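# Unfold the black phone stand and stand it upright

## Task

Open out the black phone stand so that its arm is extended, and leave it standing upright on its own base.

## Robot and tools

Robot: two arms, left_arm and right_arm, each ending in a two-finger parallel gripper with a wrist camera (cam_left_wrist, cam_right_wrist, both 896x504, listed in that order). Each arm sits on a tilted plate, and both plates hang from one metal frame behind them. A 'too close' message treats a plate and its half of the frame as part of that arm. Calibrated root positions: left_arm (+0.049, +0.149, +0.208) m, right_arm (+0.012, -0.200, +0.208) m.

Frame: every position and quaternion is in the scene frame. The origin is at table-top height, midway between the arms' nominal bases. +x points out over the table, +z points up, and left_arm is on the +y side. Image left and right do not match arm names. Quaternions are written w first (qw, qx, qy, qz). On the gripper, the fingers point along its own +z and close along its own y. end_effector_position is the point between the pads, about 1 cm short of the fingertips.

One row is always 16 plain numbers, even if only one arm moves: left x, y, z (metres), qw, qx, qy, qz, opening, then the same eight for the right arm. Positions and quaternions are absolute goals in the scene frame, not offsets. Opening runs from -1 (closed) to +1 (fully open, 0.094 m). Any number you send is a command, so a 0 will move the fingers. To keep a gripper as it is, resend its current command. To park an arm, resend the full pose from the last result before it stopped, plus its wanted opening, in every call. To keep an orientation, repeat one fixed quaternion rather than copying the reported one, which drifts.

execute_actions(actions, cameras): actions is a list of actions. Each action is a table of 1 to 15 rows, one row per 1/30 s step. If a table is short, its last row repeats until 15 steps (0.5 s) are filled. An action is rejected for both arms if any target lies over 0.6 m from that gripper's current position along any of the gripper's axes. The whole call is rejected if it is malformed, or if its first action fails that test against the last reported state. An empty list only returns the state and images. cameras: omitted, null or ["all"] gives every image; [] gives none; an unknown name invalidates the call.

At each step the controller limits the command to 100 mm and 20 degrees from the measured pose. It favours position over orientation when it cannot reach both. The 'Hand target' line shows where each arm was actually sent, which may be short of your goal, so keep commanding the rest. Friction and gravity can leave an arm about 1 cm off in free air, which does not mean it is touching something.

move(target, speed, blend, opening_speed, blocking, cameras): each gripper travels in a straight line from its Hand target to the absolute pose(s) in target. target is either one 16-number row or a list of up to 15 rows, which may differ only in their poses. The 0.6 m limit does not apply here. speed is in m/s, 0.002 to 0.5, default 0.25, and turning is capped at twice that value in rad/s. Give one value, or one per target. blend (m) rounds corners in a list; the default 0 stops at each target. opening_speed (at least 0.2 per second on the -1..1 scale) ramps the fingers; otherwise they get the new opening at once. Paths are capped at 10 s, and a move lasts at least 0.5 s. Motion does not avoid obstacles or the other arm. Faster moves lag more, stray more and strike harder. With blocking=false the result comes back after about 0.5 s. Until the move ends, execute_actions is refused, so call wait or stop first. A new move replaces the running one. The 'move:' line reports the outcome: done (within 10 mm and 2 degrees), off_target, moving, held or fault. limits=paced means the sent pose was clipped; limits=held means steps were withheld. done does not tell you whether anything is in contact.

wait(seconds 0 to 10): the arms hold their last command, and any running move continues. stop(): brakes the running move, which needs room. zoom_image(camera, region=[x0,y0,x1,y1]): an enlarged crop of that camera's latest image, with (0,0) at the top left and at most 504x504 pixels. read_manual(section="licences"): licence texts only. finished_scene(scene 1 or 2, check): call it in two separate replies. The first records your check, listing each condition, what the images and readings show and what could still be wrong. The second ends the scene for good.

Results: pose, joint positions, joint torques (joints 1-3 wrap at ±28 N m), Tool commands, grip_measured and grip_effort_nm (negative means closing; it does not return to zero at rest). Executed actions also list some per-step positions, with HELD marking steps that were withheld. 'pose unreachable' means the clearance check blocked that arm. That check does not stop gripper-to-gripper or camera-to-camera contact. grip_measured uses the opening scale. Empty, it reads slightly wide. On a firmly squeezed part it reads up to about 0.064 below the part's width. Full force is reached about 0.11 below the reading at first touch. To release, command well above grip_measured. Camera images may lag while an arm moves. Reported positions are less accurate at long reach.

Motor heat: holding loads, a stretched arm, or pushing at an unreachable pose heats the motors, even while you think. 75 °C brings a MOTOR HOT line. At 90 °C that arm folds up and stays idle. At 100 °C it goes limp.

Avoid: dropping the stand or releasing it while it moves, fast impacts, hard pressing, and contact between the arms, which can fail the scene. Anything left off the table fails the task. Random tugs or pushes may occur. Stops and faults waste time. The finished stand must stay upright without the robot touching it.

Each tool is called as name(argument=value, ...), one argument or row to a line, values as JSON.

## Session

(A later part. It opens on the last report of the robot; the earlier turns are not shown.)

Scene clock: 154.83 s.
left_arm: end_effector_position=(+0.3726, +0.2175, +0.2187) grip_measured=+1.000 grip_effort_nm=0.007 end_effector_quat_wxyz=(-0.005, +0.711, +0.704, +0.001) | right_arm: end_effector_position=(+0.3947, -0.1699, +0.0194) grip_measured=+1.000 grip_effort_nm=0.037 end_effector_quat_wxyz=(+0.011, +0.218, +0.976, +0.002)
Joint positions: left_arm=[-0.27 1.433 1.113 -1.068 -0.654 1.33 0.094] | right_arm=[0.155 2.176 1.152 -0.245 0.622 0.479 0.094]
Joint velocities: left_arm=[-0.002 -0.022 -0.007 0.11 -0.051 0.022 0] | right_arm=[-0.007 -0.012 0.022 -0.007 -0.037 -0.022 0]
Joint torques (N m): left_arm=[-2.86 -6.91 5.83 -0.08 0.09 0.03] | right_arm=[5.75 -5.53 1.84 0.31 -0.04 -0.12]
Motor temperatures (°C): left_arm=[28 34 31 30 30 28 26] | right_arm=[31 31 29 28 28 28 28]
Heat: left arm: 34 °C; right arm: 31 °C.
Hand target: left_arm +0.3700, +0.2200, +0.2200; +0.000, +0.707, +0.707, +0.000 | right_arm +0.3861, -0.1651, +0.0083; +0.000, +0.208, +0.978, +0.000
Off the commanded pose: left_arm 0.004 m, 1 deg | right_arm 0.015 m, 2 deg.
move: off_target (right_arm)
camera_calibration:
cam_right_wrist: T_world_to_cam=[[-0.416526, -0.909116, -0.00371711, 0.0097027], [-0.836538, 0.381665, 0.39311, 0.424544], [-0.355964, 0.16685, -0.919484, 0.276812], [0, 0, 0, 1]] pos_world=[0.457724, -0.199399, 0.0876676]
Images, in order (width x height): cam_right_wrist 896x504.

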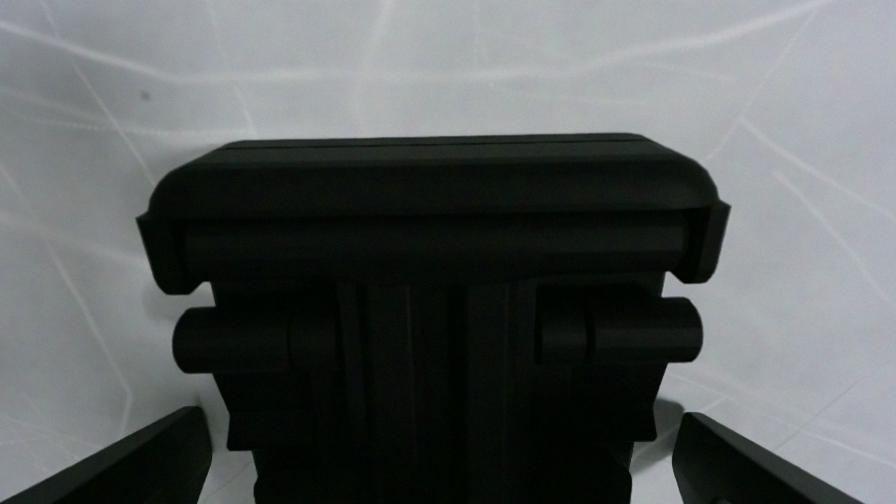

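move(
  target=[0.37, 0.22, 0.22, 0, 0.707, 0.707, 0, 1, 0.386, -0.165, 0.003, 0, 0.208, 0.978, 0, 1],
  cameras=[],
  speed=0.05,
)

move(
  target=[0.37, 0.22, 0.22, 0, 0.707, 0.707, 0, 1, 0.386, -0.165, 0.003, 0, 0.208, 0.978, 0, 0.38],
  cameras=["cam_right_wrist"],
  speed=0.05,
  opening_speed=0.4,
)

Scene clock: 159.80 s.
left_arm: end_effector_position=(+0.3727, +0.2175, +0.2187) grip_measured=+1.000 grip_effort_nm=0.007 end_effector_quat_wxyz=(-0.005, +0.711, +0.704, +0.001) | right_arm: end_effector_position=(+0.3967, -0.1705, +0.0183) grip_measured=+1.000 grip_effort_nm=0.037 end_effector_quat_wxyz=(+0.014, +0.217, +0.976, +0.003)
Joint positions: left_arm=[-0.27 1.433 1.113 -1.068 -0.654 1.33 0.094] | right_arm=[0.152 2.177 1.152 -0.233 0.621 0.47 0.094]
Joint velocities: left_arm=[0.007 -0.002 -0.012 0.081 0.022 0.007 0] | right_arm=[-0.007 -0.007 0.002 -0.022 -0.022 0.066 0]
Joint torques (N m): left_arm=[-2.91 -6.93 5.85 -0.07 0.08 0.04] | right_arm=[5.57 -4.92 1.7 0.33 -0.07 -0.1]
Motor temperatures (°C): left_arm=[28 34 31 30 30 28 26] | right_arm=[31 32 28 28 28 28 28]
Heat: left arm: 34 °C; right arm: 32 °C.
Hand target: left_arm +0.3701, +0.2200, +0.2200; +0.000, +0.707, +0.707, +0.000 | right_arm +0.3855, -0.1652, +0.0037; +0.000, +0.208, +0.978, +0.000
Off the commanded pose: left_arm 0.004 m, 1 deg | right_arm 0.019 m, 2 deg.
move: off_target (right_arm)
No camera images: "cameras" was empty.

Scene clock: 161.57 s.
left_arm: end_effector_position=(+0.3727, +0.2175, +0.2187) grip_measured=+1.000 grip_effort_nm=0.002 end_effector_quat_wxyz=(-0.005, +0.711, +0.704, +0.001) | right_arm: end_effector_position=(+0.3980, -0.1699, +0.0184) grip_measured=+0.498 grip_effort_nm=-0.974 end_effector_quat_wxyz=(+0.016, +0.219, +0.976, +0.005)
Joint positions: left_arm=[-0.27 1.433 1.113 -1.068 -0.654 1.33 0.094] | right_arm=[0.152 2.177 1.152 -0.226 0.617 0.47 0.07]
Joint velocities: left_arm=[0.002 -0.017 -0.007 -0.037 -0.007 0.037 0] | right_arm=[0.002 0.002 -0.002 -0.022 -0.007 -0.007 0]
Joint torques (N m): left_arm=[-2.89 -6.87 5.89 -0.09 0.07 0.02] | right_arm=[5.5 -5.07 2.02 0.29 -0.06 -0.17]
Motor temperatures (°C): left_arm=[28 33 31 30 30 28 26] | right_arm=[31 32 28 28 28 28 28]
Heat: left arm: 33 °C; right arm: 32 °C.
Hand target: left_arm +0.3700, +0.2200, +0.2200; +0.000, +0.707, +0.707, +0.000 | right_arm +0.3857, -0.1652, +0.0038; +0.000, +0.208, +0.978, +0.000
Off the commanded pose: left_arm 0.004 m, 1 deg | right_arm 0.020 m, 2 deg.
move: off_target (right_arm)
camera_calibration:
cam_right_wrist: T_world_to_cam=[[-0.419352, -0.907738, -0.0125128, 0.0126301], [-0.84007, 0.382793, 0.384385, 0.429543], [-0.344131, 0.171704, -0.923088, 0.27323], [0, 0, 0, 1]] pos_world=[0.460169, -0.199876, 0.087264]
Images, in order (width x height): cam_right_wrist 896x504.

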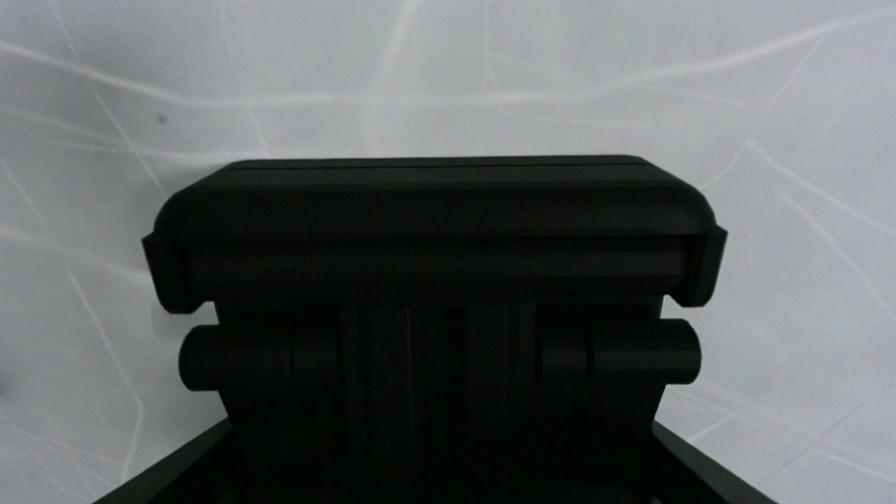

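move(
  target=[
    [0.37, 0.22, 0.22, 0, 0.707, 0.707, 0, 1, 0.388, -0.165, 0.03, 0, 0.208, 0.978, 0, 0.38],
    [0.37, 0.22, 0.22, 0, 0.707, 0.707, 0, 1, 0.395, -0.06, 0.035, 0, 0.707, 0.707, 0, 0.38],
  ],
  cameras=["cam_right_wrist"],
  speed=0.1,
)

Scene clock: 171.93 s.
left_arm: end_effector_position=(+0.3727, +0.2175, +0.2187) grip_measured=+1.000 grip_effort_nm=0.007 end_effector_quat_wxyz=(-0.005, +0.711, +0.704, +0.001) | right_arm: end_effector_position=(+0.4066, -0.0684, +0.0394) grip_measured=+0.498 grip_effort_nm=-0.984 end_effector_quat_wxyz=(-0.005, +0.720, +0.694, +0.015)
Joint positions: left_arm=[-0.27 1.433 1.113 -1.068 -0.654 1.33 0.094] | right_arm=[0.376 2.392 1.407 -0.445 0.642 1.918 0.07]
Joint velocities: left_arm=[-0.002 -0.017 -0.007 -0.037 0.037 -0.051 0] | right_arm=[-0.002 -0.012 0.002 0.051 -0.007 -0.022 -0.001]
Joint torques (N m): left_arm=[-2.93 -6.9 5.9 -0.1 0.08 0.03] | right_arm=[9.61 -6.15 3.69 -0.13 0.14 0.12]
Motor temperatures (°C): left_arm=[28 33 31 30 30 28 26] | right_arm=[31 32 28 28 28 28 29]
Heat: left arm: 33 °C; right arm: 32 °C.
Hand target: left_arm +0.3700, +0.2200, +0.2200; +0.000, +0.707, +0.707, +0.000 | right_arm +0.3958, -0.0594, +0.0353; -0.003, +0.707, +0.707, +0.000
Off the commanded pose: left_arm 0.004 m, 1 deg | right_arm 0.015 m, 3 deg.
move: off_target (right_arm)
camera_calibration:
cam_right_wrist: T_world_to_cam=[[-0.999552, 0.0284858, -0.00918817, 0.40841], [0.0216136, 0.899301, 0.436795, 0.0726913], [0.0207054, 0.436401, -0.899514, 0.14698], [0, 0, 0, 1]] pos_world=[0.403613, -0.141148, 0.104212]
Images, in order (width x height): cam_right_wrist 896x504.

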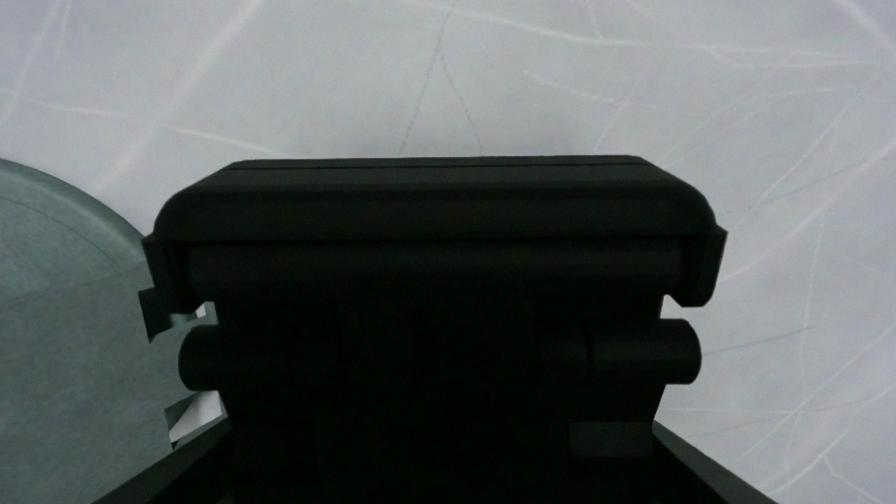

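move(
  target=[
    [0.37, 0.22, 0.22, 0, 0.707, 0.707, 0, 1, 0.34, -0.05, 0.035, 0, 0.707, 0.707, 0, 0.38],
  ],
  cameras=["cam_right_wrist"],
  speed=0.1,
)

Scene clock: 176.33 s.
left_arm: end_effector_position=(+0.3727, +0.2175, +0.2187) grip_measured=+1.000 grip_effort_nm=0.002 end_effector_quat_wxyz=(-0.005, +0.711, +0.704, +0.001) | right_arm: end_effector_position=(+0.3401, -0.0516, +0.0317) grip_measured=+0.498 grip_effort_nm=-0.989 end_effector_quat_wxyz=(-0.012, +0.708, +0.706, -0.004)
Joint positions: left_arm=[-0.27 1.433 1.113 -1.068 -0.654 1.33 0.094] | right_arm=[0.446 2.392 1.202 -0.342 0.65 2.001 0.07]
Joint velocities: left_arm=[0.002 -0.032 -0.012 -0.022 -0.007 -0.037 0] | right_arm=[-0.007 0.017 -0.002 -0.022 -0.007 -0.007 0.002]
Joint torques (N m): left_arm=[-2.88 -6.9 5.9 -0.09 0.11 0.03] | right_arm=[9.02 -7.86 1.83 0.08 0.14 0.11]
Motor temperatures (°C): left_arm=[28 33 31 30 30 28 26] | right_arm=[32 32 28 28 28 28 29]
Heat: left arm: 33 °C; right arm: 32 °C.
Hand target: left_arm +0.3700, +0.2200, +0.2200; +0.000, +0.707, +0.707, +0.000 | right_arm +0.3400, -0.0480, +0.0347; -0.001, +0.707, +0.707, +0.000
Off the commanded pose: left_arm 0.004 m, 1 deg | right_arm 0.004 m, 1 deg.
move: done
camera_calibration:
cam_right_wrist: T_world_to_cam=[[-0.999624, -0.0061196, 0.0267278, 0.338561], [0.00573935, 0.906484, 0.422201, 0.0685672], [-0.026812, 0.422196, -0.906108, 0.149771], [0, 0, 0, 1]] pos_world=[0.342056, -0.123316, 0.0977103]
Images, in order (width x height): cam_right_wrist 896x504.

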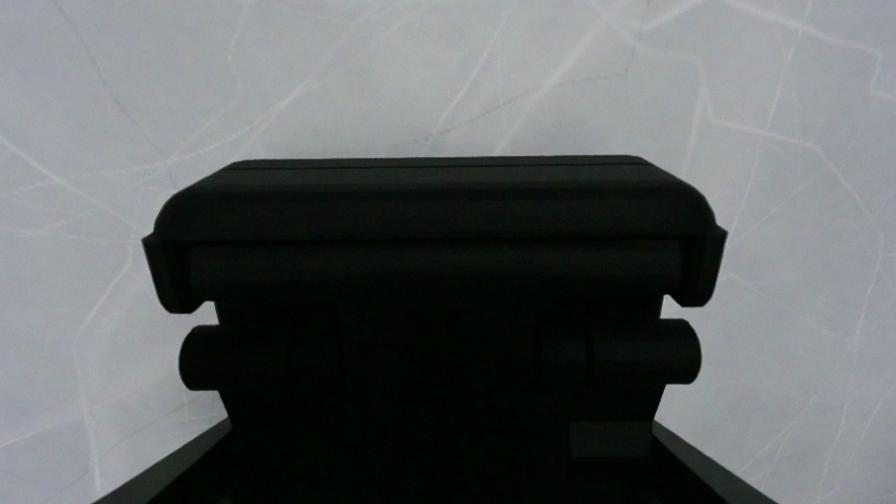

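move(
  target=[0.37, 0.22, 0.22, 0, 0.707, 0.707, 0, 1, 0.34, -0.05, 0.017, 0, 0.707, 0.707, 0, 0.38],
  cameras=[],
  speed=0.04,
)

Scene clock: 179.07 s.
left_arm: end_effector_position=(+0.3727, +0.2175, +0.2187) grip_measured=+1.000 grip_effort_nm=0.007 end_effector_quat_wxyz=(-0.005, +0.711, +0.704, +0.001) | right_arm: end_effector_position=(+0.3539, -0.0491, +0.0296) grip_measured=+0.498 grip_effort_nm=-0.984 end_effector_quat_wxyz=(-0.002, +0.718, +0.696, +0.019)
Joint positions: left_arm=[-0.27 1.433 1.113 -1.068 -0.654 1.33 0.094] | right_arm=[0.436 2.392 1.202 -0.273 0.65 1.979 0.07]
Joint velocities: left_arm=[0.037 -0.017 0.012 -0.007 0.022 0.066 0] | right_arm=[-0.007 0.007 -0.017 -0.022 -0.022 -0.051 0]
Joint torques (N m): left_arm=[-2.81 -6.94 5.87 -0.09 0.08 0.04] | right_arm=[6.89 -5.55 1.42 0.25 0.16 -0.16]
Motor temperatures (°C): left_arm=[28 33 31 30 30 28 26] | right_arm=[32 32 28 28 28 28 29]
Heat: left arm: 33 °C; right arm: 32 °C.
Hand target: left_arm +0.3700, +0.2200, +0.2200; +0.000, +0.707, +0.707, +0.000 | right_arm +0.3401, -0.0503, +0.0176; +0.000, +0.707, +0.707, +0.000
Off the commanded pose: left_arm 0.004 m, 1 deg | right_arm 0.019 m, 3 deg.
move: off_target (right_arm)
No camera images: "cameras" was empty.

move(
  target=[0.37, 0.22, 0.22, 0, 0.707, 0.707, 0, 1, 0.33, -0.05, 0.008, 0, 0.707, 0.707, 0, 0.38],
  cameras=[],
  speed=0.06,
)

Scene clock: 181.83 s.
left_arm: end_effector_position=(+0.3727, +0.2175, +0.2187) grip_measured=+1.000 grip_effort_nm=0.007 end_effector_quat_wxyz=(-0.005, +0.711, +0.704, +0.001) | right_arm: end_effector_position=(+0.3402, -0.0485, +0.0188) grip_measured=+0.498 grip_effort_nm=-0.979 end_effector_quat_wxyz=(-0.003, +0.715, +0.699, +0.014)
Joint positions: left_arm=[-0.27 1.433 1.113 -1.068 -0.654 1.33 0.094] | right_arm=[0.431 2.414 1.161 -0.22 0.651 1.973 0.07]
Joint velocities: left_arm=[-0.022 -0.007 -0.007 -0.081 0.007 0.007 0] | right_arm=[0.007 0.007 -0.007 0.037 -0.007 -0.007 0.001]
Joint torques (N m): left_arm=[-2.91 -6.97 5.86 -0.08 0.09 0.03] | right_arm=[6.49 -5.52 1.51 0.23 0.12 -0.17]
Motor temperatures (°C): left_arm=[28 33 31 29 30 28 26] | right_arm=[32 32 28 28 28 28 29]
Heat: left arm: 33 °C; right arm: 32 °C.
Hand target: left_arm +0.3700, +0.2200, +0.2200; +0.000, +0.707, +0.707, +0.000 | right_arm +0.3300, -0.0497, +0.0082; +0.000, +0.707, +0.707, +0.000
Off the commanded pose: left_arm 0.004 m, 1 deg | right_arm 0.015 m, 2 deg.
move: off_target (right_arm)
No camera images: "cameras" was empty.

move(
  target=[0.37, 0.22, 0.22, 0, 0.707, 0.707, 0, 1, 0.33, -0.05, 0.01, 0, 0.707, 0.707, 0, 1],
  cameras=[],
  opening_speed=0.8,
)

move(
  target=[
    [0.37, 0.22, 0.22, 0, 0.707, 0.707, 0, 1, 0.335, -0.05, 0.11, 0, 0.707, 0.707, 0, 1],
  ],
  cameras=["cam_right_wrist","cam_left_wrist"],
  speed=0.15,
)

Scene clock: 186.03 s.
left_arm: end_effector_position=(+0.3727, +0.2175, +0.2187) grip_measured=+1.000 grip_effort_nm=0.007 end_effector_quat_wxyz=(-0.005, +0.711, +0.704, +0.001) | right_arm: end_effector_position=(+0.3403, -0.0484, +0.0188) grip_measured=+0.997 grip_effort_nm=0.198 end_effector_quat_wxyz=(-0.003, +0.715, +0.699, +0.014)
Joint positions: left_arm=[-0.27 1.433 1.113 -1.068 -0.654 1.33 0.094] | right_arm=[0.431 2.414 1.161 -0.219 0.651 1.972 0.094]
Joint velocities: left_arm=[-0.012 0.002 0.017 -0.095 0.007 -0.066 0] | right_arm=[-0.007 -0.002 -0.007 -0.007 -0.095 -0.051 0]
Joint torques (N m): left_arm=[-2.92 -6.91 5.94 -0.09 0.06 0.05] | right_arm=[6.79 -5.98 1.54 0.11 0.15 -0.07]
Motor temperatures (°C): left_arm=[28 33 31 29 30 28 26] | right_arm=[32 32 28 28 28 28 29]
Heat: left arm: 33 °C; right arm: 32 °C.
Hand target: left_arm +0.3700, +0.2200, +0.2200; +0.000, +0.707, +0.707, +0.000 | right_arm +0.3299, -0.0500, +0.0102; +0.000, +0.707, +0.707, +0.000
Off the commanded pose: left_arm 0.004 m, 1 deg | right_arm 0.014 m, 2 deg.
move: off_target (right_arm)
No camera images: "cameras" was empty.

Scene clock: 187.50 s.
left_arm: end_effector_position=(+0.3727, +0.2175, +0.2187) grip_measured=+1.000 grip_effort_nm=0.007 end_effector_quat_wxyz=(-0.005, +0.711, +0.704, +0.001) | right_arm: end_effector_position=(+0.3342, -0.0511, +0.1017) grip_measured=+0.997 grip_effort_nm=0.193 end_effector_quat_wxyz=(-0.005, +0.693, +0.721, +0.015)
Joint positions: left_arm=[-0.27 1.433 1.113 -1.068 -0.654 1.33 0.094] | right_arm=[0.576 2.215 1.158 -0.525 0.653 2.091 0.094]
Joint velocities: left_arm=[-0.007 -0.002 -0.002 0.022 0.022 0.022 0] | right_arm=[-0.007 0.002 -0.012 -0.081 0.022 0.066 0]
Joint torques (N m): left_arm=[-2.93 -6.98 5.85 -0.09 0.09 0.04] | right_arm=[8.06 -8.84 3.1 -0.17 -0.13 0.07]
Motor temperatures (°C): left_arm=[28 33 31 29 30 28 26] | right_arm=[32 33 28 28 28 28 29]
Heat: left arm: 33 °C; right arm: 33 °C.
Hand target: left_arm +0.3700, +0.2200, +0.2200; +0.000, +0.707, +0.707, +0.000 | right_arm +0.3339, -0.0500, +0.1101; -0.008, +0.692, +0.722, +0.019
Off the commanded pose: left_arm 0.004 m, 1 deg | right_arm 0.008 m, 3 deg.
joint sent to its limit (right arm) — joint 6 (wrist roll), upper limit. The joint targets are off in orientation, not in position.
move: off_target (right_arm)
camera_calibration:
cam_left_wrist: T_world_to_cam=[[-0.999894, -0.0109617, -0.00956683, 0.375673], [-0.0140231, 0.901329, 0.432909, -0.243937], [0.00387745, 0.432997, -0.901387, 0.187728], [0, 0, 0, 1]] pos_world=[0.371484, 0.142699, 0.278412]
cam_right_wrist: T_world_to_cam=[[-0.998752, -0.0489189, -0.0101154, 0.332022], [-0.0484162, 0.898101, 0.437116, 0.0547599], [-0.0122986, 0.43706, -0.899348, 0.208047], [0, 0, 0, 1]] pos_world=[0.336817, -0.123867, 0.166529]

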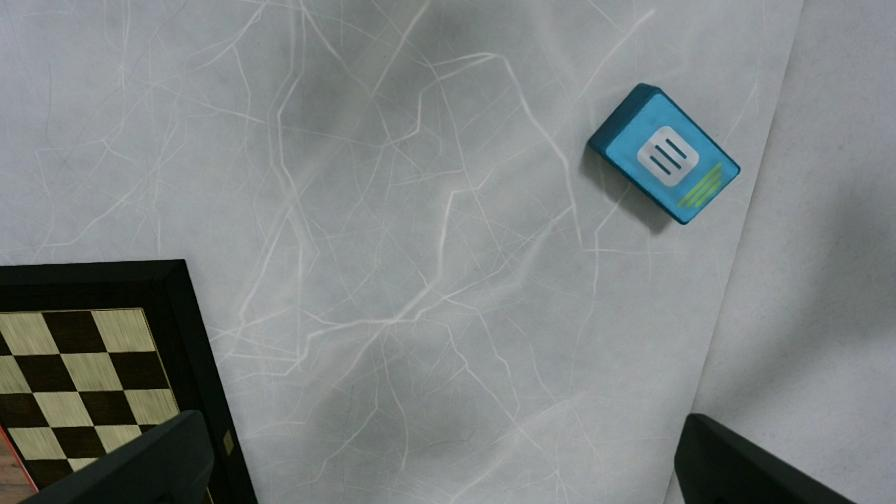

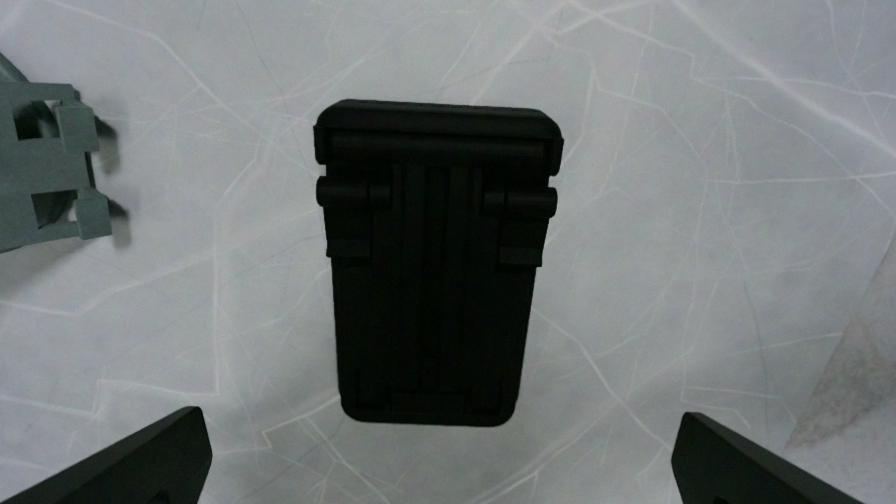

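move(
  target=[
    [0.37, 0.22, 0.22, 0, 0.707, 0.707, 0, 1, 0.33, -0.15, 0.17, 0, 0, 1, 0, 1],
    [0.37, 0.22, 0.22, 0, 0.707, 0.707, 0, 1, 0.339, -0.17, 0.10, 0.271, -0.653, 0.653, 0.271, 1],
  ],
  cameras=["cam_right_wrist"],
)

Scene clock: 201.17 s.
left_arm: end_effector_position=(+0.3727, +0.2175, +0.2187) grip_measured=+1.000 grip_effort_nm=0.007 end_effector_quat_wxyz=(-0.005, +0.711, +0.704, +0.001) | right_arm: end_effector_position=(+0.3459, -0.1810, +0.1045) grip_measured=+0.997 grip_effort_nm=0.173 end_effector_quat_wxyz=(-0.271, +0.656, -0.662, -0.241)
Joint positions: left_arm=[-0.27 1.433 1.113 -1.068 -0.654 1.33 0.094] | right_arm=[-0.127 1.728 0.916 -0.448 -0.211 -1.798 0.094]
Joint velocities: left_arm=[0.007 -0.007 0.012 0.007 0.022 0.037 0] | right_arm=[-0.012 0.002 0.002 -0.066 0.037 -0.007 0]
Joint torques (N m): left_arm=[-2.82 -7.01 5.86 -0.08 0.08 0.02] | right_arm=[3.6 -4.51 2.89 -0.37 -0.72 -0.15]
Motor temperatures (°C): left_arm=[28 33 31 29 30 28 26] | right_arm=[32 34 28 28 28 28 29]
Heat: left arm: 33 °C; right arm: 34 °C.
Hand target: left_arm +0.3700, +0.2200, +0.2200; +0.000, +0.707, +0.707, +0.000 | right_arm +0.3390, -0.1735, +0.1011; -0.270, +0.656, -0.653, -0.265
Off the commanded pose: left_arm 0.004 m, 1 deg | right_arm 0.014 m, 4 deg.
move: off_target (right_arm)
camera_calibration:
cam_right_wrist: T_world_to_cam=[[0.99872, -0.0192965, 0.0467455, -0.354131], [-0.00375945, -0.950113, -0.311885, -0.100855], [0.0504318, 0.31131, -0.948969, 0.228216], [0, 0, 0, 1]] pos_world=[0.341789, -0.173703, 0.201669]
Images, in order (width x height): cam_right_wrist 896x504.

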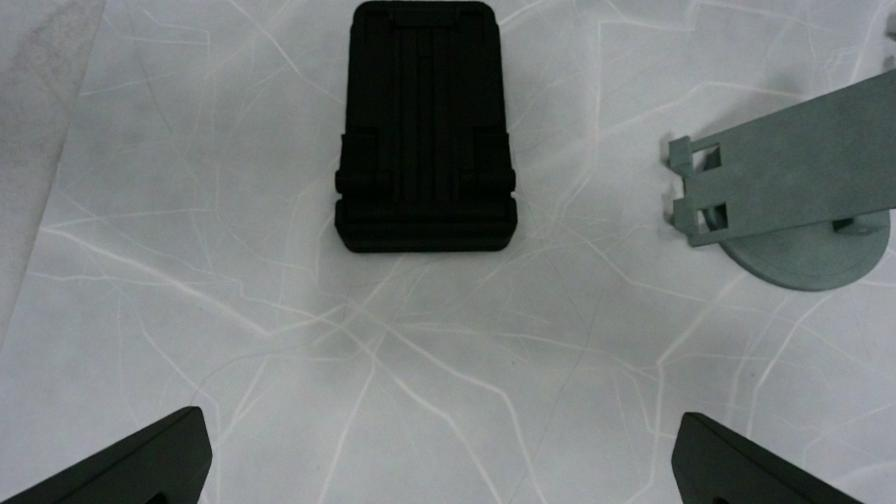

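move(
  target=[
    [0.37, 0.22, 0.22, 0, 0.707, 0.707, 0, 1, 0.336, -0.128, 0.045, 0.271, -0.653, 0.653, 0.271, 1],
  ],
  cameras=["cam_right_wrist"],
  speed=0.12,
)

Scene clock: 206.30 s.
left_arm: end_effector_position=(+0.3727, +0.2175, +0.2187) grip_measured=+1.000 grip_effort_nm=0.007 end_effector_quat_wxyz=(-0.005, +0.711, +0.704, +0.001) | right_arm: end_effector_position=(+0.3386, -0.1411, +0.0451) grip_measured=+0.997 grip_effort_nm=0.183 end_effector_quat_wxyz=(-0.263, +0.656, -0.659, -0.258)
Joint positions: left_arm=[-0.27 1.433 1.113 -1.068 -0.654 1.33 0.094] | right_arm=[-0.122 1.983 0.916 -0.229 -0.215 -1.79 0.094]
Joint velocities: left_arm=[-0.007 0.002 -0.007 -0.007 -0.037 -0.022 0] | right_arm=[-0.002 0.002 0.007 0.037 0.022 -0.007 0]
Joint torques (N m): left_arm=[-2.82 -6.95 5.91 -0.09 0.06 0.01] | right_arm=[6.28 -5.07 1.46 -0.02 -0.74 0.09]
Motor temperatures (°C): left_arm=[28 33 31 29 30 28 26] | right_arm=[31 33 28 28 28 28 29]
Heat: left arm: 33 °C; right arm: 33 °C.
Hand target: left_arm +0.3700, +0.2200, +0.2200; +0.000, +0.707, +0.707, +0.000 | right_arm +0.3371, -0.1285, +0.0446; -0.271, +0.653, -0.653, -0.271
Off the commanded pose: left_arm 0.004 m, 1 deg | right_arm 0.013 m, 2 deg.
move: off_target (right_arm)
camera_calibration:
cam_right_wrist: T_world_to_cam=[[0.999889, -0.00422354, 0.0143081, -0.340118], [0.00063558, -0.946157, -0.323708, -0.0819244], [0.0149049, 0.323681, -0.946049, 0.173407], [0, 0, 0, 1]] pos_world=[0.337547, -0.135078, 0.142399]
Images, in order (width x height): cam_right_wrist 896x504.

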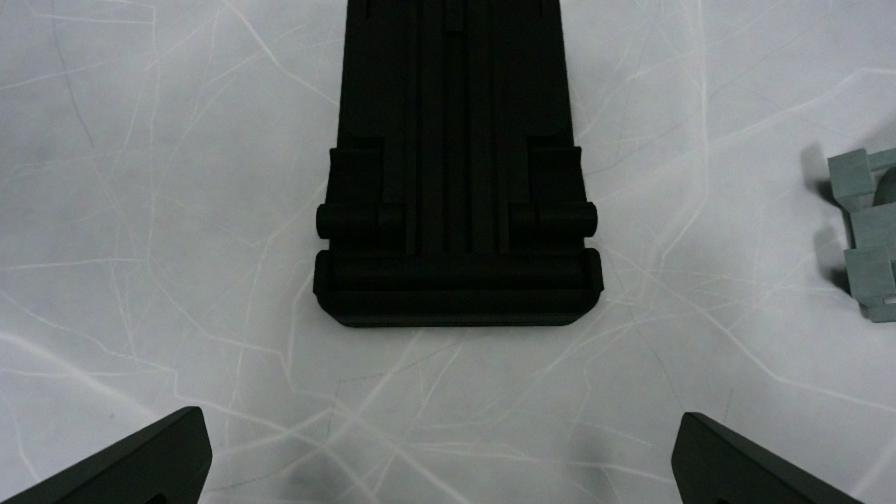

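move(
  target=[
    [0.37, 0.22, 0.22, 0, 0.707, 0.707, 0, 1, 0.341, -0.103, 0.02, 0.271, -0.653, 0.653, 0.271, 1],
  ],
  cameras=["cam_right_wrist"],
  speed=0.08,
)

Scene clock: 209.17 s.
left_arm: end_effector_position=(+0.3727, +0.2175, +0.2187) grip_measured=+1.000 grip_effort_nm=0.007 end_effector_quat_wxyz=(-0.005, +0.711, +0.704, +0.001) | right_arm: end_effector_position=(+0.3453, -0.1160, +0.0220) grip_measured=+0.997 grip_effort_nm=0.178 end_effector_quat_wxyz=(-0.267, +0.654, -0.658, -0.258)
Joint positions: left_arm=[-0.27 1.433 1.113 -1.068 -0.654 1.33 0.094] | right_arm=[-0.093 2.113 0.957 -0.13 -0.215 -1.762 0.094]
Joint velocities: left_arm=[-0.017 -0.002 0.002 0.022 -0.051 -0.022 0] | right_arm=[0.002 0.007 -0.012 -0.051 0.051 0.022 0]
Joint torques (N m): left_arm=[-2.88 -6.93 5.81 -0.12 0.07 0.02] | right_arm=[6.74 -4.86 1.32 -0.03 -0.66 0.1]
Motor temperatures (°C): left_arm=[28 33 31 29 30 28 26] | right_arm=[31 33 28 28 29 28 29]
Heat: left arm: 33 °C; right arm: 33 °C.
Hand target: left_arm +0.3700, +0.2200, +0.2200; +0.000, +0.707, +0.707, +0.000 | right_arm +0.3415, -0.1034, +0.0202; -0.271, +0.653, -0.653, -0.272
Off the commanded pose: left_arm 0.004 m, 1 deg | right_arm 0.014 m, 2 deg.
move: off_target (right_arm)
camera_calibration:
cam_right_wrist: T_world_to_cam=[[0.999799, -0.00667302, 0.0188908, -0.346715], [-0.0000557003, -0.943823, -0.330451, -0.0650458], [0.0200346, 0.330383, -0.943634, 0.14232], [0, 0, 0, 1]] pos_world=[0.34379, -0.110726, 0.119354]
Images, in order (width x height): cam_right_wrist 896x504.

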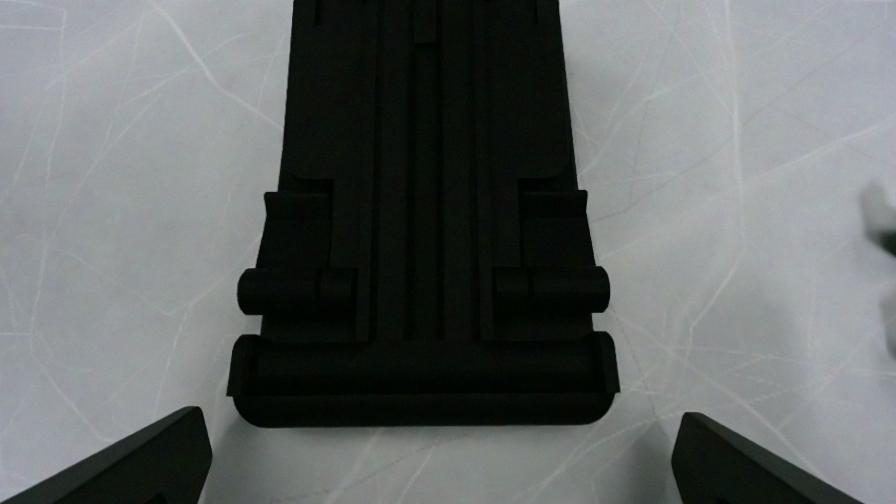

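move(
  target=[
    [0.37, 0.22, 0.22, 0, 0.707, 0.707, 0, 1, 0.338, -0.089, 0.016, 0.271, -0.653, 0.653, 0.271, 1],
  ],
  cameras=["cam_right_wrist"],
  speed=0.06,
)

Scene clock: 212.53 s.
left_arm: end_effector_position=(+0.3727, +0.2175, +0.2187) grip_measured=+1.000 grip_effort_nm=0.007 end_effector_quat_wxyz=(-0.005, +0.711, +0.704, +0.001) | right_arm: end_effector_position=(+0.3483, -0.1024, +0.0194) grip_measured=+0.997 grip_effort_nm=0.183 end_effector_quat_wxyz=(-0.274, +0.653, -0.659, -0.256)
Joint positions: left_arm=[-0.27 1.433 1.113 -1.068 -0.654 1.33 0.094] | right_arm=[-0.065 2.147 0.957 -0.078 -0.215 -1.734 0.094]
Joint velocities: left_arm=[0.002 0.002 0.007 -0.022 -0.007 0.007 0] | right_arm=[-0.017 0.007 0.007 -0.022 -0.051 -0.066 0.001]
Joint torques (N m): left_arm=[-2.86 -6.97 5.85 -0.11 0.08 0.02] | right_arm=[6.79 -4.83 0.72 0.01 -0.62 0.1]
Motor temperatures (°C): left_arm=[28 33 31 29 30 28 26] | right_arm=[31 33 28 28 29 28 28]
Heat: left arm: 33 °C; right arm: 33 °C.
Hand target: left_arm +0.3700, +0.2200, +0.2200; +0.000, +0.707, +0.707, +0.000 | right_arm +0.3381, -0.0893, +0.0163; -0.271, +0.653, -0.653, -0.272
Off the commanded pose: left_arm 0.004 m, 1 deg | right_arm 0.017 m, 2 deg.
move: off_target (right_arm)
camera_calibration:
cam_right_wrist: T_world_to_cam=[[0.999443, -0.0145207, 0.0300617, -0.350422], [-0.00358137, -0.941892, -0.335896, -0.0515198], [0.0331924, 0.335601, -0.941419, 0.131195], [0, 0, 0, 1]] pos_world=[0.345687, -0.0976437, 0.116738]
Images, in order (width x height): cam_right_wrist 896x504.

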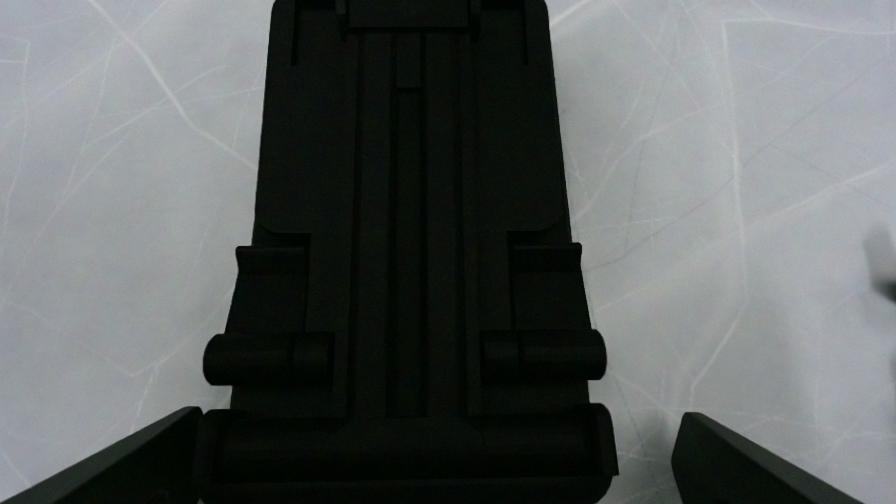

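move(
  target=[
    [0.37, 0.22, 0.22, 0, 0.707, 0.707, 0, 1, 0.328, -0.089, 0.014, 0.271, -0.653, 0.653, 0.271, 1],
  ],
  cameras=["cam_right_wrist"],
  speed=0.06,
)

Scene clock: 215.90 s.
left_arm: end_effector_position=(+0.3727, +0.2175, +0.2187) grip_measured=+1.000 grip_effort_nm=0.007 end_effector_quat_wxyz=(-0.005, +0.711, +0.704, +0.001) | right_arm: end_effector_position=(+0.3384, -0.0986, +0.0188) grip_measured=+0.997 grip_effort_nm=0.173 end_effector_quat_wxyz=(-0.275, +0.651, -0.658, -0.259)
Joint positions: left_arm=[-0.27 1.433 1.113 -1.068 -0.654 1.33 0.094] | right_arm=[-0.065 2.147 0.918 -0.042 -0.222 -1.734 0.094]
Joint velocities: left_arm=[0.007 0.007 -0.012 0.081 0.037 -0.022 0] | right_arm=[-0.017 -0.002 0.007 -0.007 -0.007 0.081 -0.001]
Joint torques (N m): left_arm=[-2.93 -6.91 5.76 -0.09 0.07 0.04] | right_arm=[6.06 -5.18 -0.01 0.1 -0.59 0]
Motor temperatures (°C): left_arm=[28 33 31 29 30 28 26] | right_arm=[31 33 28 28 29 28 28]
Heat: left arm: 33 °C; right arm: 33 °C.
Hand target: left_arm +0.3700, +0.2200, +0.2200; +0.000, +0.707, +0.707, +0.000 | right_arm +0.3281, -0.0890, +0.0142; -0.271, +0.653, -0.653, -0.271
Off the commanded pose: left_arm 0.004 m, 1 deg | right_arm 0.015 m, 2 deg.
move: off_target (right_arm)
camera_calibration:
cam_right_wrist: T_world_to_cam=[[0.999521, -0.0141929, 0.0275081, -0.340403], [-0.00389319, -0.93927, -0.343158, -0.0476752], [0.0307079, 0.342886, -0.938875, 0.131186], [0, 0, 0, 1]] pos_world=[0.336026, -0.0945929, 0.116171]
Images, in order (width x height): cam_right_wrist 896x504.

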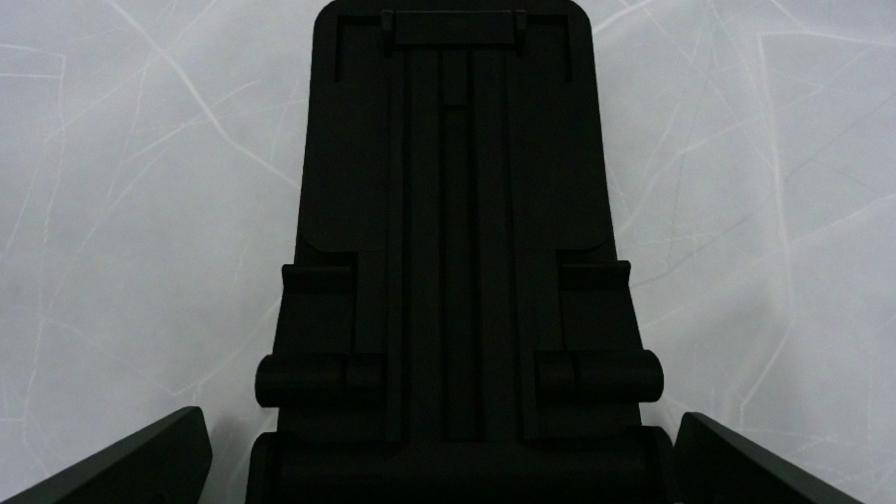

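move(
  target=[
    [0.37, 0.22, 0.22, 0, 0.707, 0.707, 0, 1, 0.340, -0.104, 0.018, 0.271, -0.653, 0.653, 0.271, 1],
  ],
  cameras=["cam_right_wrist"],
  speed=0.06,
)

Scene clock: 220.00 s.
left_arm: end_effector_position=(+0.3727, +0.2175, +0.2187) grip_measured=+1.000 grip_effort_nm=0.007 end_effector_quat_wxyz=(-0.005, +0.711, +0.704, +0.001) | right_arm: end_effector_position=(+0.3443, -0.1029, +0.0191) grip_measured=+0.997 grip_effort_nm=0.188 end_effector_quat_wxyz=(-0.275, +0.653, -0.655, -0.261)
Joint positions: left_arm=[-0.27 1.433 1.113 -1.068 -0.654 1.33 0.094] | right_arm=[-0.073 2.147 0.952 -0.085 -0.226 -1.748 0.094]
Joint velocities: left_arm=[0.007 0.007 0.007 -0.007 -0.022 -0.007 0] | right_arm=[-0.007 0.012 -0.002 -0.037 0.022 -0.022 0.001]
Joint torques (N m): left_arm=[-2.93 -7.02 5.83 -0.09 0.08 0.02] | right_arm=[4.63 -7.45 1.18 -0.38 -0.55 -0.1]
Motor temperatures (°C): left_arm=[28 33 31 29 29 28 26] | right_arm=[31 32 28 28 29 28 28]
Heat: left arm: 33 °C; right arm: 32 °C.
Hand target: left_arm +0.3700, +0.2200, +0.2200; +0.000, +0.707, +0.707, +0.000 | right_arm +0.3398, -0.1041, +0.0181; -0.271, +0.653, -0.653, -0.271
Off the commanded pose: left_arm 0.004 m, 1 deg | right_arm 0.005 m, 1 deg.
move: done
camera_calibration:
cam_right_wrist: T_world_to_cam=[[0.99964, -0.00665766, 0.026004, -0.345607], [0.00274485, -0.938323, -0.34575, -0.0536975], [0.026702, 0.345697, -0.937966, 0.134431], [0, 0, 0, 1]] pos_world=[0.34204, -0.0991588, 0.116513]
Images, in order (width x height): cam_right_wrist 896x504.

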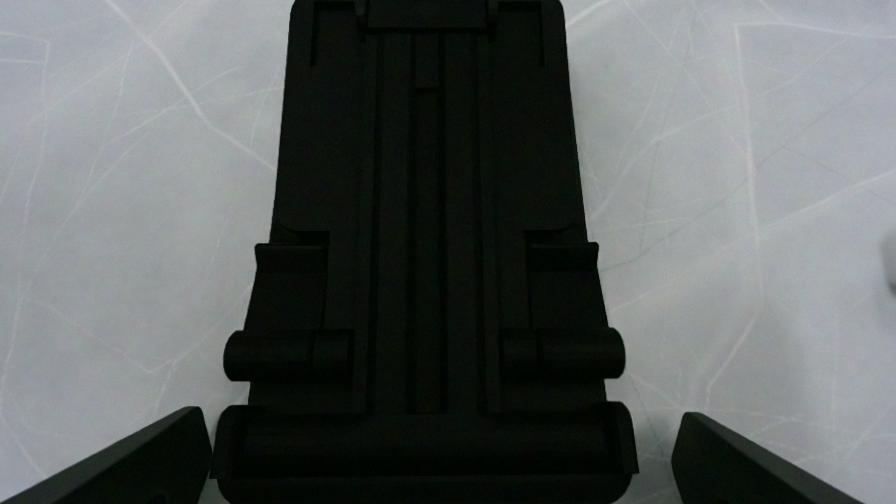

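move(
  target=[
    [0.37, 0.22, 0.22, 0, 0.707, 0.707, 0, 1, 0.340, -0.104, 0.018, 0.271, -0.653, 0.653, 0.271, 0.38],
  ],
  cameras=["cam_right_wrist"],
  opening_speed=0.3,
)

Scene clock: 223.77 s.
left_arm: end_effector_position=(+0.3727, +0.2175, +0.2187) grip_measured=+1.000 grip_effort_nm=0.007 end_effector_quat_wxyz=(-0.005, +0.711, +0.704, +0.001) | right_arm: end_effector_position=(+0.3438, -0.1028, +0.0192) grip_measured=+0.490 grip_effort_nm=-0.979 end_effector_quat_wxyz=(-0.274, +0.654, -0.655, -0.262)
Joint positions: left_arm=[-0.27 1.433 1.113 -1.068 -0.654 1.33 0.094] | right_arm=[-0.073 2.147 0.953 -0.088 -0.226 -1.749 0.07]
Joint velocities: left_arm=[-0.012 -0.002 -0.002 -0.022 -0.051 0.007 0] | right_arm=[-0.002 -0.007 0.027 -0.066 -0.022 -0.022 0]
Joint torques (N m): left_arm=[-2.76 -6.91 5.9 -0.11 0.06 0.02] | right_arm=[4.45 -7.27 1.39 -0.35 -0.6 -0.14]
Motor temperatures (°C): left_arm=[28 33 31 29 29 28 26] | right_arm=[31 32 28 28 29 28 28]
Heat: left arm: 33 °C; right arm: 32 °C.
Hand target: left_arm +0.3700, +0.2200, +0.2200; +0.000, +0.707, +0.707, +0.000 | right_arm +0.3402, -0.1040, +0.0180; -0.271, +0.653, -0.653, -0.271
Off the commanded pose: left_arm 0.004 m, 1 deg | right_arm 0.004 m, 1 deg.
move: done
camera_calibration:
cam_right_wrist: T_world_to_cam=[[0.999674, -0.00439945, 0.0251518, -0.344912], [0.00457895, -0.938188, -0.346096, -0.0542363], [0.0251198, 0.346099, -0.937862, 0.135083], [0, 0, 0, 1]] pos_world=[0.341655, -0.0991532, 0.116593]
Images, in order (width x height): cam_right_wrist 896x504.

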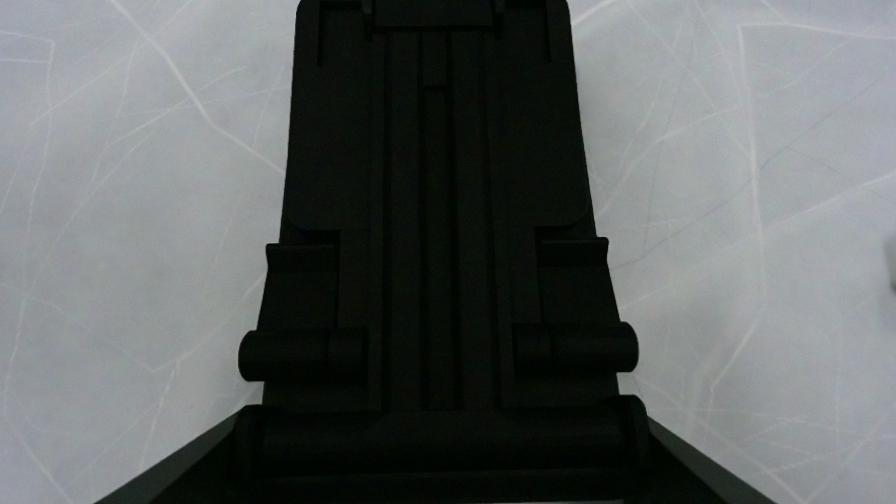

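move(
  target=[
    [0.342, 0.11, 0.10, 0.271, 0.653, 0.653, -0.271, 1, 0.340, -0.104, 0.018, 0.271, -0.653, 0.653, 0.271, 0.38],
  ],
  cameras=["cam_left_wrist"],
)

move(
  target=[
    [0.342, 0.07, 0.06, 0.271, 0.653, 0.653, -0.271, 1, 0.340, -0.104, 0.018, 0.271, -0.653, 0.653, 0.271, 0.38],
  ],
  cameras=["cam_left_wrist"],
  speed=0.15,
)

zoom_image(
  camera="cam_left_wrist",
  region=[280, 100, 600, 350],
)

Scene clock: 234.30 s.
left_arm: end_effector_position=(+0.3471, +0.1163, +0.1002) grip_measured=+1.000 grip_effort_nm=0.007 end_effector_quat_wxyz=(+0.268, +0.658, +0.657, -0.253) | right_arm: end_effector_position=(+0.3438, -0.1028, +0.0192) grip_measured=+0.490 grip_effort_nm=-0.984 end_effector_quat_wxyz=(-0.274, +0.654, -0.655, -0.262)
Joint positions: left_arm=[0.17 1.651 0.761 -0.37 0.238 1.802 0.094] | right_arm=[-0.073 2.147 0.953 -0.088 -0.226 -1.749 0.07]
Joint velocities: left_arm=[-0.007 0.022 0.027 -0.022 0.037 -0.037 0] | right_arm=[-0.007 0.007 0.002 -0.037 0.037 -0.022 -0.001]
Joint torques (N m): left_arm=[-2.62 -4.89 3.36 -0.35 0.65 0.06] | right_arm=[4.38 -7.16 1.13 -0.34 -0.58 -0.1]
Motor temperatures (°C): left_arm=[28 33 31 29 30 28 26] | right_arm=[31 33 28 28 29 28 29]
Heat: left arm: 33 °C; right arm: 33 °C.
Hand target: left_arm +0.3413, +0.1111, +0.0970; +0.270, +0.655, +0.654, -0.268 | right_arm +0.3400, -0.1040, +0.0180; -0.271, +0.653, -0.653, -0.271
Off the commanded pose: left_arm 0.008 m, 2 deg | right_arm 0.004 m, 1 deg.
move: done
camera_calibration:
cam_left_wrist: T_world_to_cam=[[-0.999338, -0.0318767, -0.0175378, 0.350889], [-0.0248717, 0.950365, -0.310142, -0.0292561], [0.0265536, -0.3095, -0.950528, 0.20822], [0, 0, 0, 1]] pos_world=[0.3444, 0.103433, 0.195]
Images, in order (width x height): cam_left_wrist 896x504.

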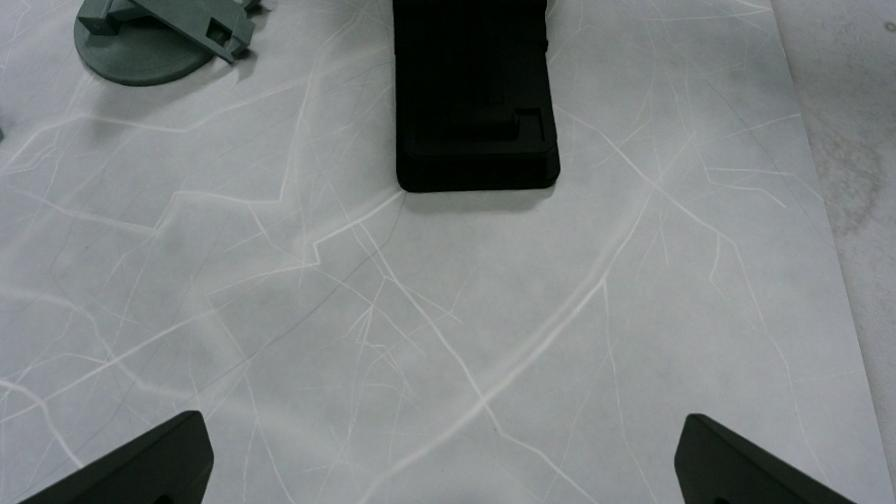

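Scene clock: 235.50 s.
left_arm: end_effector_position=(+0.3470, +0.0806, +0.0589) grip_measured=+1.000 grip_effort_nm=0.002 end_effector_quat_wxyz=(+0.270, +0.651, +0.661, -0.257) | right_arm: end_effector_position=(+0.3438, -0.1028, +0.0192) grip_measured=+0.490 grip_effort_nm=-0.984 end_effector_quat_wxyz=(-0.274, +0.654, -0.655, -0.262)
Joint positions: left_arm=[0.139 1.864 0.747 -0.136 0.238 1.755 0.094] | right_arm=[-0.073 2.147 0.953 -0.088 -0.226 -1.749 0.07]
Joint velocities: left_arm=[0.012 0.002 0.012 0.007 -0.081 -0.022 0] | right_arm=[-0.002 -0.012 -0.007 -0.095 -0.007 0.037 0]
Joint torques (N m): left_arm=[-5.85 -5.24 2.56 -0.32 0.53 -0.11] | right_arm=[4.49 -7.23 1.24 -0.39 -0.6 -0.13]
Motor temperatures (°C): left_arm=[28 33 31 29 30 28 26] | right_arm=[31 33 28 28 29 28 29]
Heat: left arm: 33 °C; right arm: 33 °C.
Hand target: left_arm +0.3418, +0.0698, +0.0599; +0.272, +0.653, +0.653, -0.271 | right_arm +0.3400, -0.1040, +0.0180; -0.271, +0.653, -0.653, -0.271
Off the commanded pose: left_arm 0.012 m, 2 deg | right_arm 0.004 m, 1 deg.
move: off_target (left_arm)
camera_calibration:
cam_left_wrist: T_world_to_cam=[[-0.998964, -0.0449233, -0.00726569, 0.349238], [-0.0402501, 0.946724, -0.31952, -0.00196806], [0.0212325, -0.318897, -0.947552, 0.160399], [0, 0, 0, 1]] pos_world=[0.345391, 0.068703, 0.153895]
Images, in order (width x height): cam_left_wrist 896x504.

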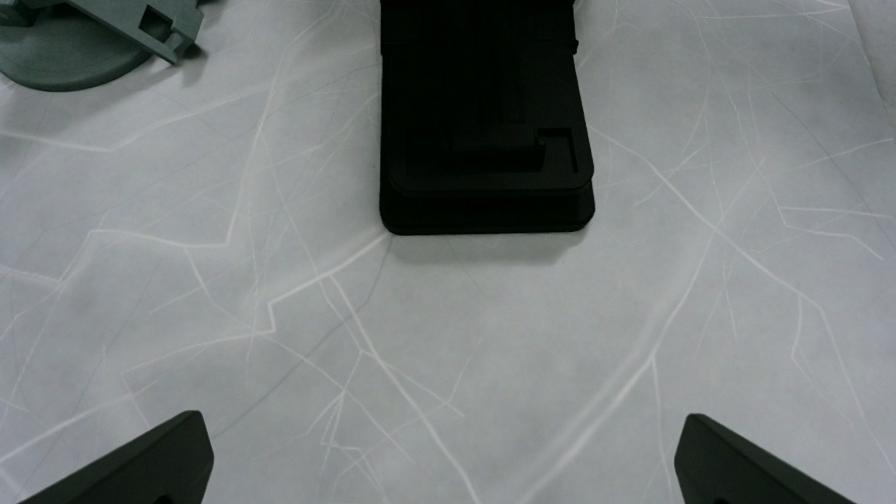

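Scaled by 1.575.

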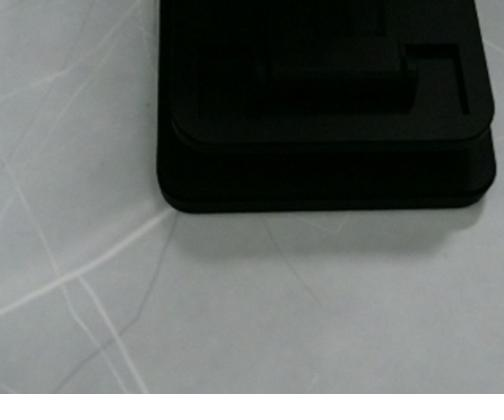

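move(
  target=[
    [0.37, 0.14, 0.10, 0, 0, 0.707, -0.707, 1, 0.340, -0.104, 0.018, 0.271, -0.653, 0.653, 0.271, 0.38],
    [0.37, 0.14, 0.065, 0, 0, 0.707, -0.707, 1, 0.340, -0.104, 0.018, 0.271, -0.653, 0.653, 0.271, 0.38],
  ],
  cameras=["cam_left_wrist"],
)

zoom_image(
  camera="cam_left_wrist",
  region=[300, 150, 600, 350],
)

Scene clock: 253.60 s.
left_arm: end_effector_position=(+0.3685, +0.1472, +0.1112) grip_measured=+1.000 grip_effort_nm=0.007 end_effector_quat_wxyz=(-0.026, +0.013, +0.696, -0.718) | right_arm: end_effector_position=(+0.3438, -0.1028, +0.0192) grip_measured=+0.490 grip_effort_nm=-0.984 end_effector_quat_wxyz=(-0.274, +0.654, -0.655, -0.262)
Joint positions: left_arm=[0.52 2.301 1.492 -1.371 0.884 1.076 0.094] | right_arm=[-0.073 2.147 0.953 -0.088 -0.226 -1.749 0.07]
Joint velocities: left_arm=[0.002 0.012 0.002 -0.037 0.051 -0.051 0] | right_arm=[-0.007 -0.007 -0.002 0.007 -0.037 0.007 0.001]
Joint torques (N m): left_arm=[-0.64 -2.78 2.32 -0.54 0.36 0.13] | right_arm=[4.48 -7.27 1.1 -0.38 -0.57 -0.17]
Motor temperatures (°C): left_arm=[29 33 30 29 30 28 25] | right_arm=[31 33 28 28 29 28 30]
Heat: left arm: 33 °C; right arm: 33 °C.
Hand target: left_arm +0.3622, +0.1396, +0.0691; -0.001, +0.005, +0.706, -0.708 | right_arm +0.3400, -0.1040, +0.0180; -0.271, +0.653, -0.653, -0.271
Off the commanded pose: left_arm 0.047 m, 4 deg | right_arm 0.004 m, 1 deg.
move: off_target (left_arm)
camera_calibration:
cam_left_wrist: T_world_to_cam=[[0.0393028, 0.0141652, 0.999127, -0.129182], [-0.879049, 0.475919, 0.0278319, 0.292271], [-0.475109, -0.879375, 0.0311568, 0.387257], [0, 0, 0, 1]] pos_world=[0.445987, 0.203277, 0.108869]
Images, in order (width x height): cam_left_wrist 896x504.

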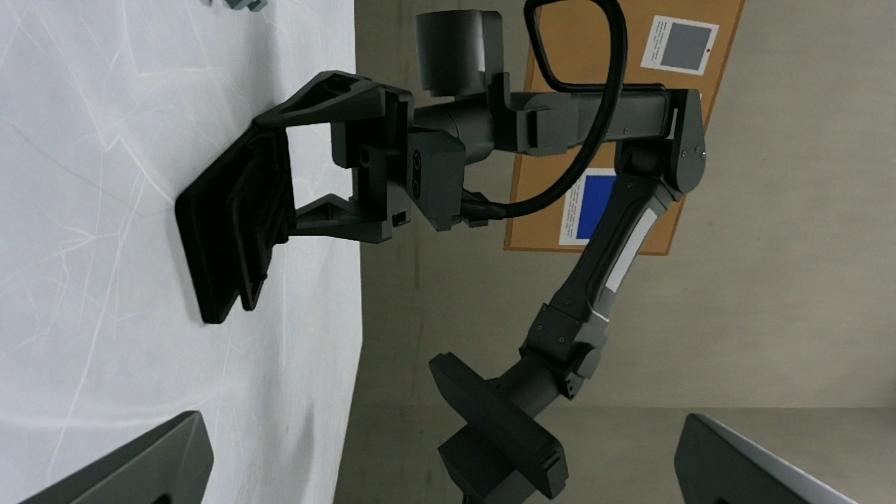

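Scaled by 1.680.

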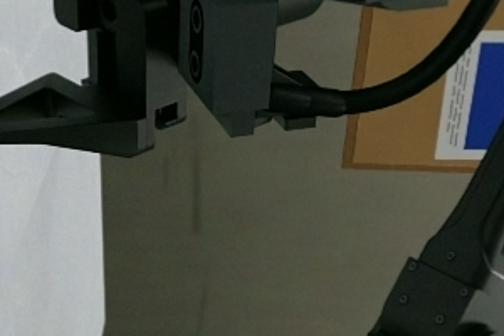

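zoom_image(
  camera="cam_left_wrist",
  region=[160, 180, 320, 340],
)

Scaled by 3.150.

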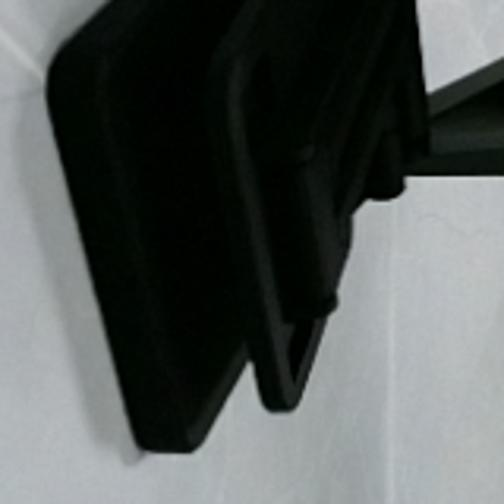

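move(
  target=[
    [0.335, 0.11, 0.11, 0.271, 0.653, 0.653, -0.271, 1, 0.340, -0.104, 0.018, 0.271, -0.653, 0.653, 0.271, 0.38],
    [0.328, 0.03, 0.055, 0.271, 0.653, 0.653, -0.271, 1, 0.340, -0.104, 0.018, 0.271, -0.653, 0.653, 0.271, 0.38],
  ],
  cameras=["cam_left_wrist"],
  speed=[0.25,0.12],
)

Scene clock: 282.43 s.
left_arm: end_effector_position=(+0.3402, +0.0412, +0.0569) grip_measured=+1.000 grip_effort_nm=0.002 end_effector_quat_wxyz=(+0.272, +0.646, +0.663, -0.260) | right_arm: end_effector_position=(+0.3438, -0.1028, +0.0192) grip_measured=+0.490 grip_effort_nm=-0.989 end_effector_quat_wxyz=(-0.274, +0.654, -0.655, -0.262)
Joint positions: left_arm=[0.031 1.945 0.701 0.017 0.212 1.641 0.094] | right_arm=[-0.073 2.147 0.953 -0.088 -0.226 -1.749 0.07]
Joint velocities: left_arm=[0.002 0.012 -0.002 -0.051 0.066 0.007 0] | right_arm=[-0.017 -0.017 -0.007 -0.051 0.007 -0.007 -0.001]
Joint torques (N m): left_arm=[-6.35 -5.03 1.98 -0.17 0.49 -0.08] | right_arm=[4.49 -7.09 1.24 -0.32 -0.59 -0.09]
Motor temperatures (°C): left_arm=[28 34 30 29 30 28 25] | right_arm=[31 33 28 28 29 28 31]
Heat: left arm: 34 °C; right arm: 33 °C.
Hand target: left_arm +0.3329, +0.0320, +0.0571; +0.270, +0.650, +0.656, -0.271 | right_arm +0.3400, -0.1040, +0.0180; -0.271, +0.653, -0.653, -0.271
Off the commanded pose: left_arm 0.017 m, 2 deg | right_arm 0.004 m, 1 deg.
move: off_target (left_arm)
camera_calibration:
cam_left_wrist: T_world_to_cam=[[-0.998512, -0.0544266, -0.00341274, 0.340652], [-0.0503069, 0.943474, -0.327608, 0.0384276], [0.0210504, -0.326949, -0.944808, 0.146254], [0, 0, 0, 1]] pos_world=[0.339, 0.0301028, 0.151934]
Images, in order (width x height): cam_left_wrist 896x504.

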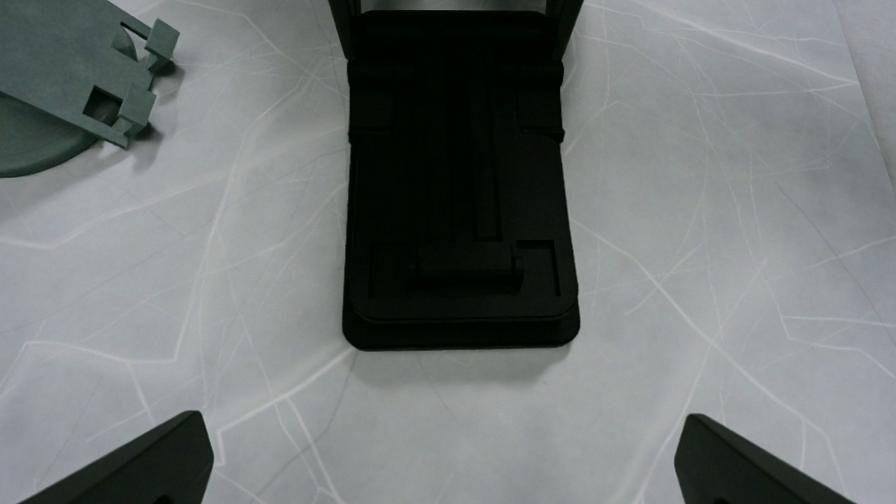

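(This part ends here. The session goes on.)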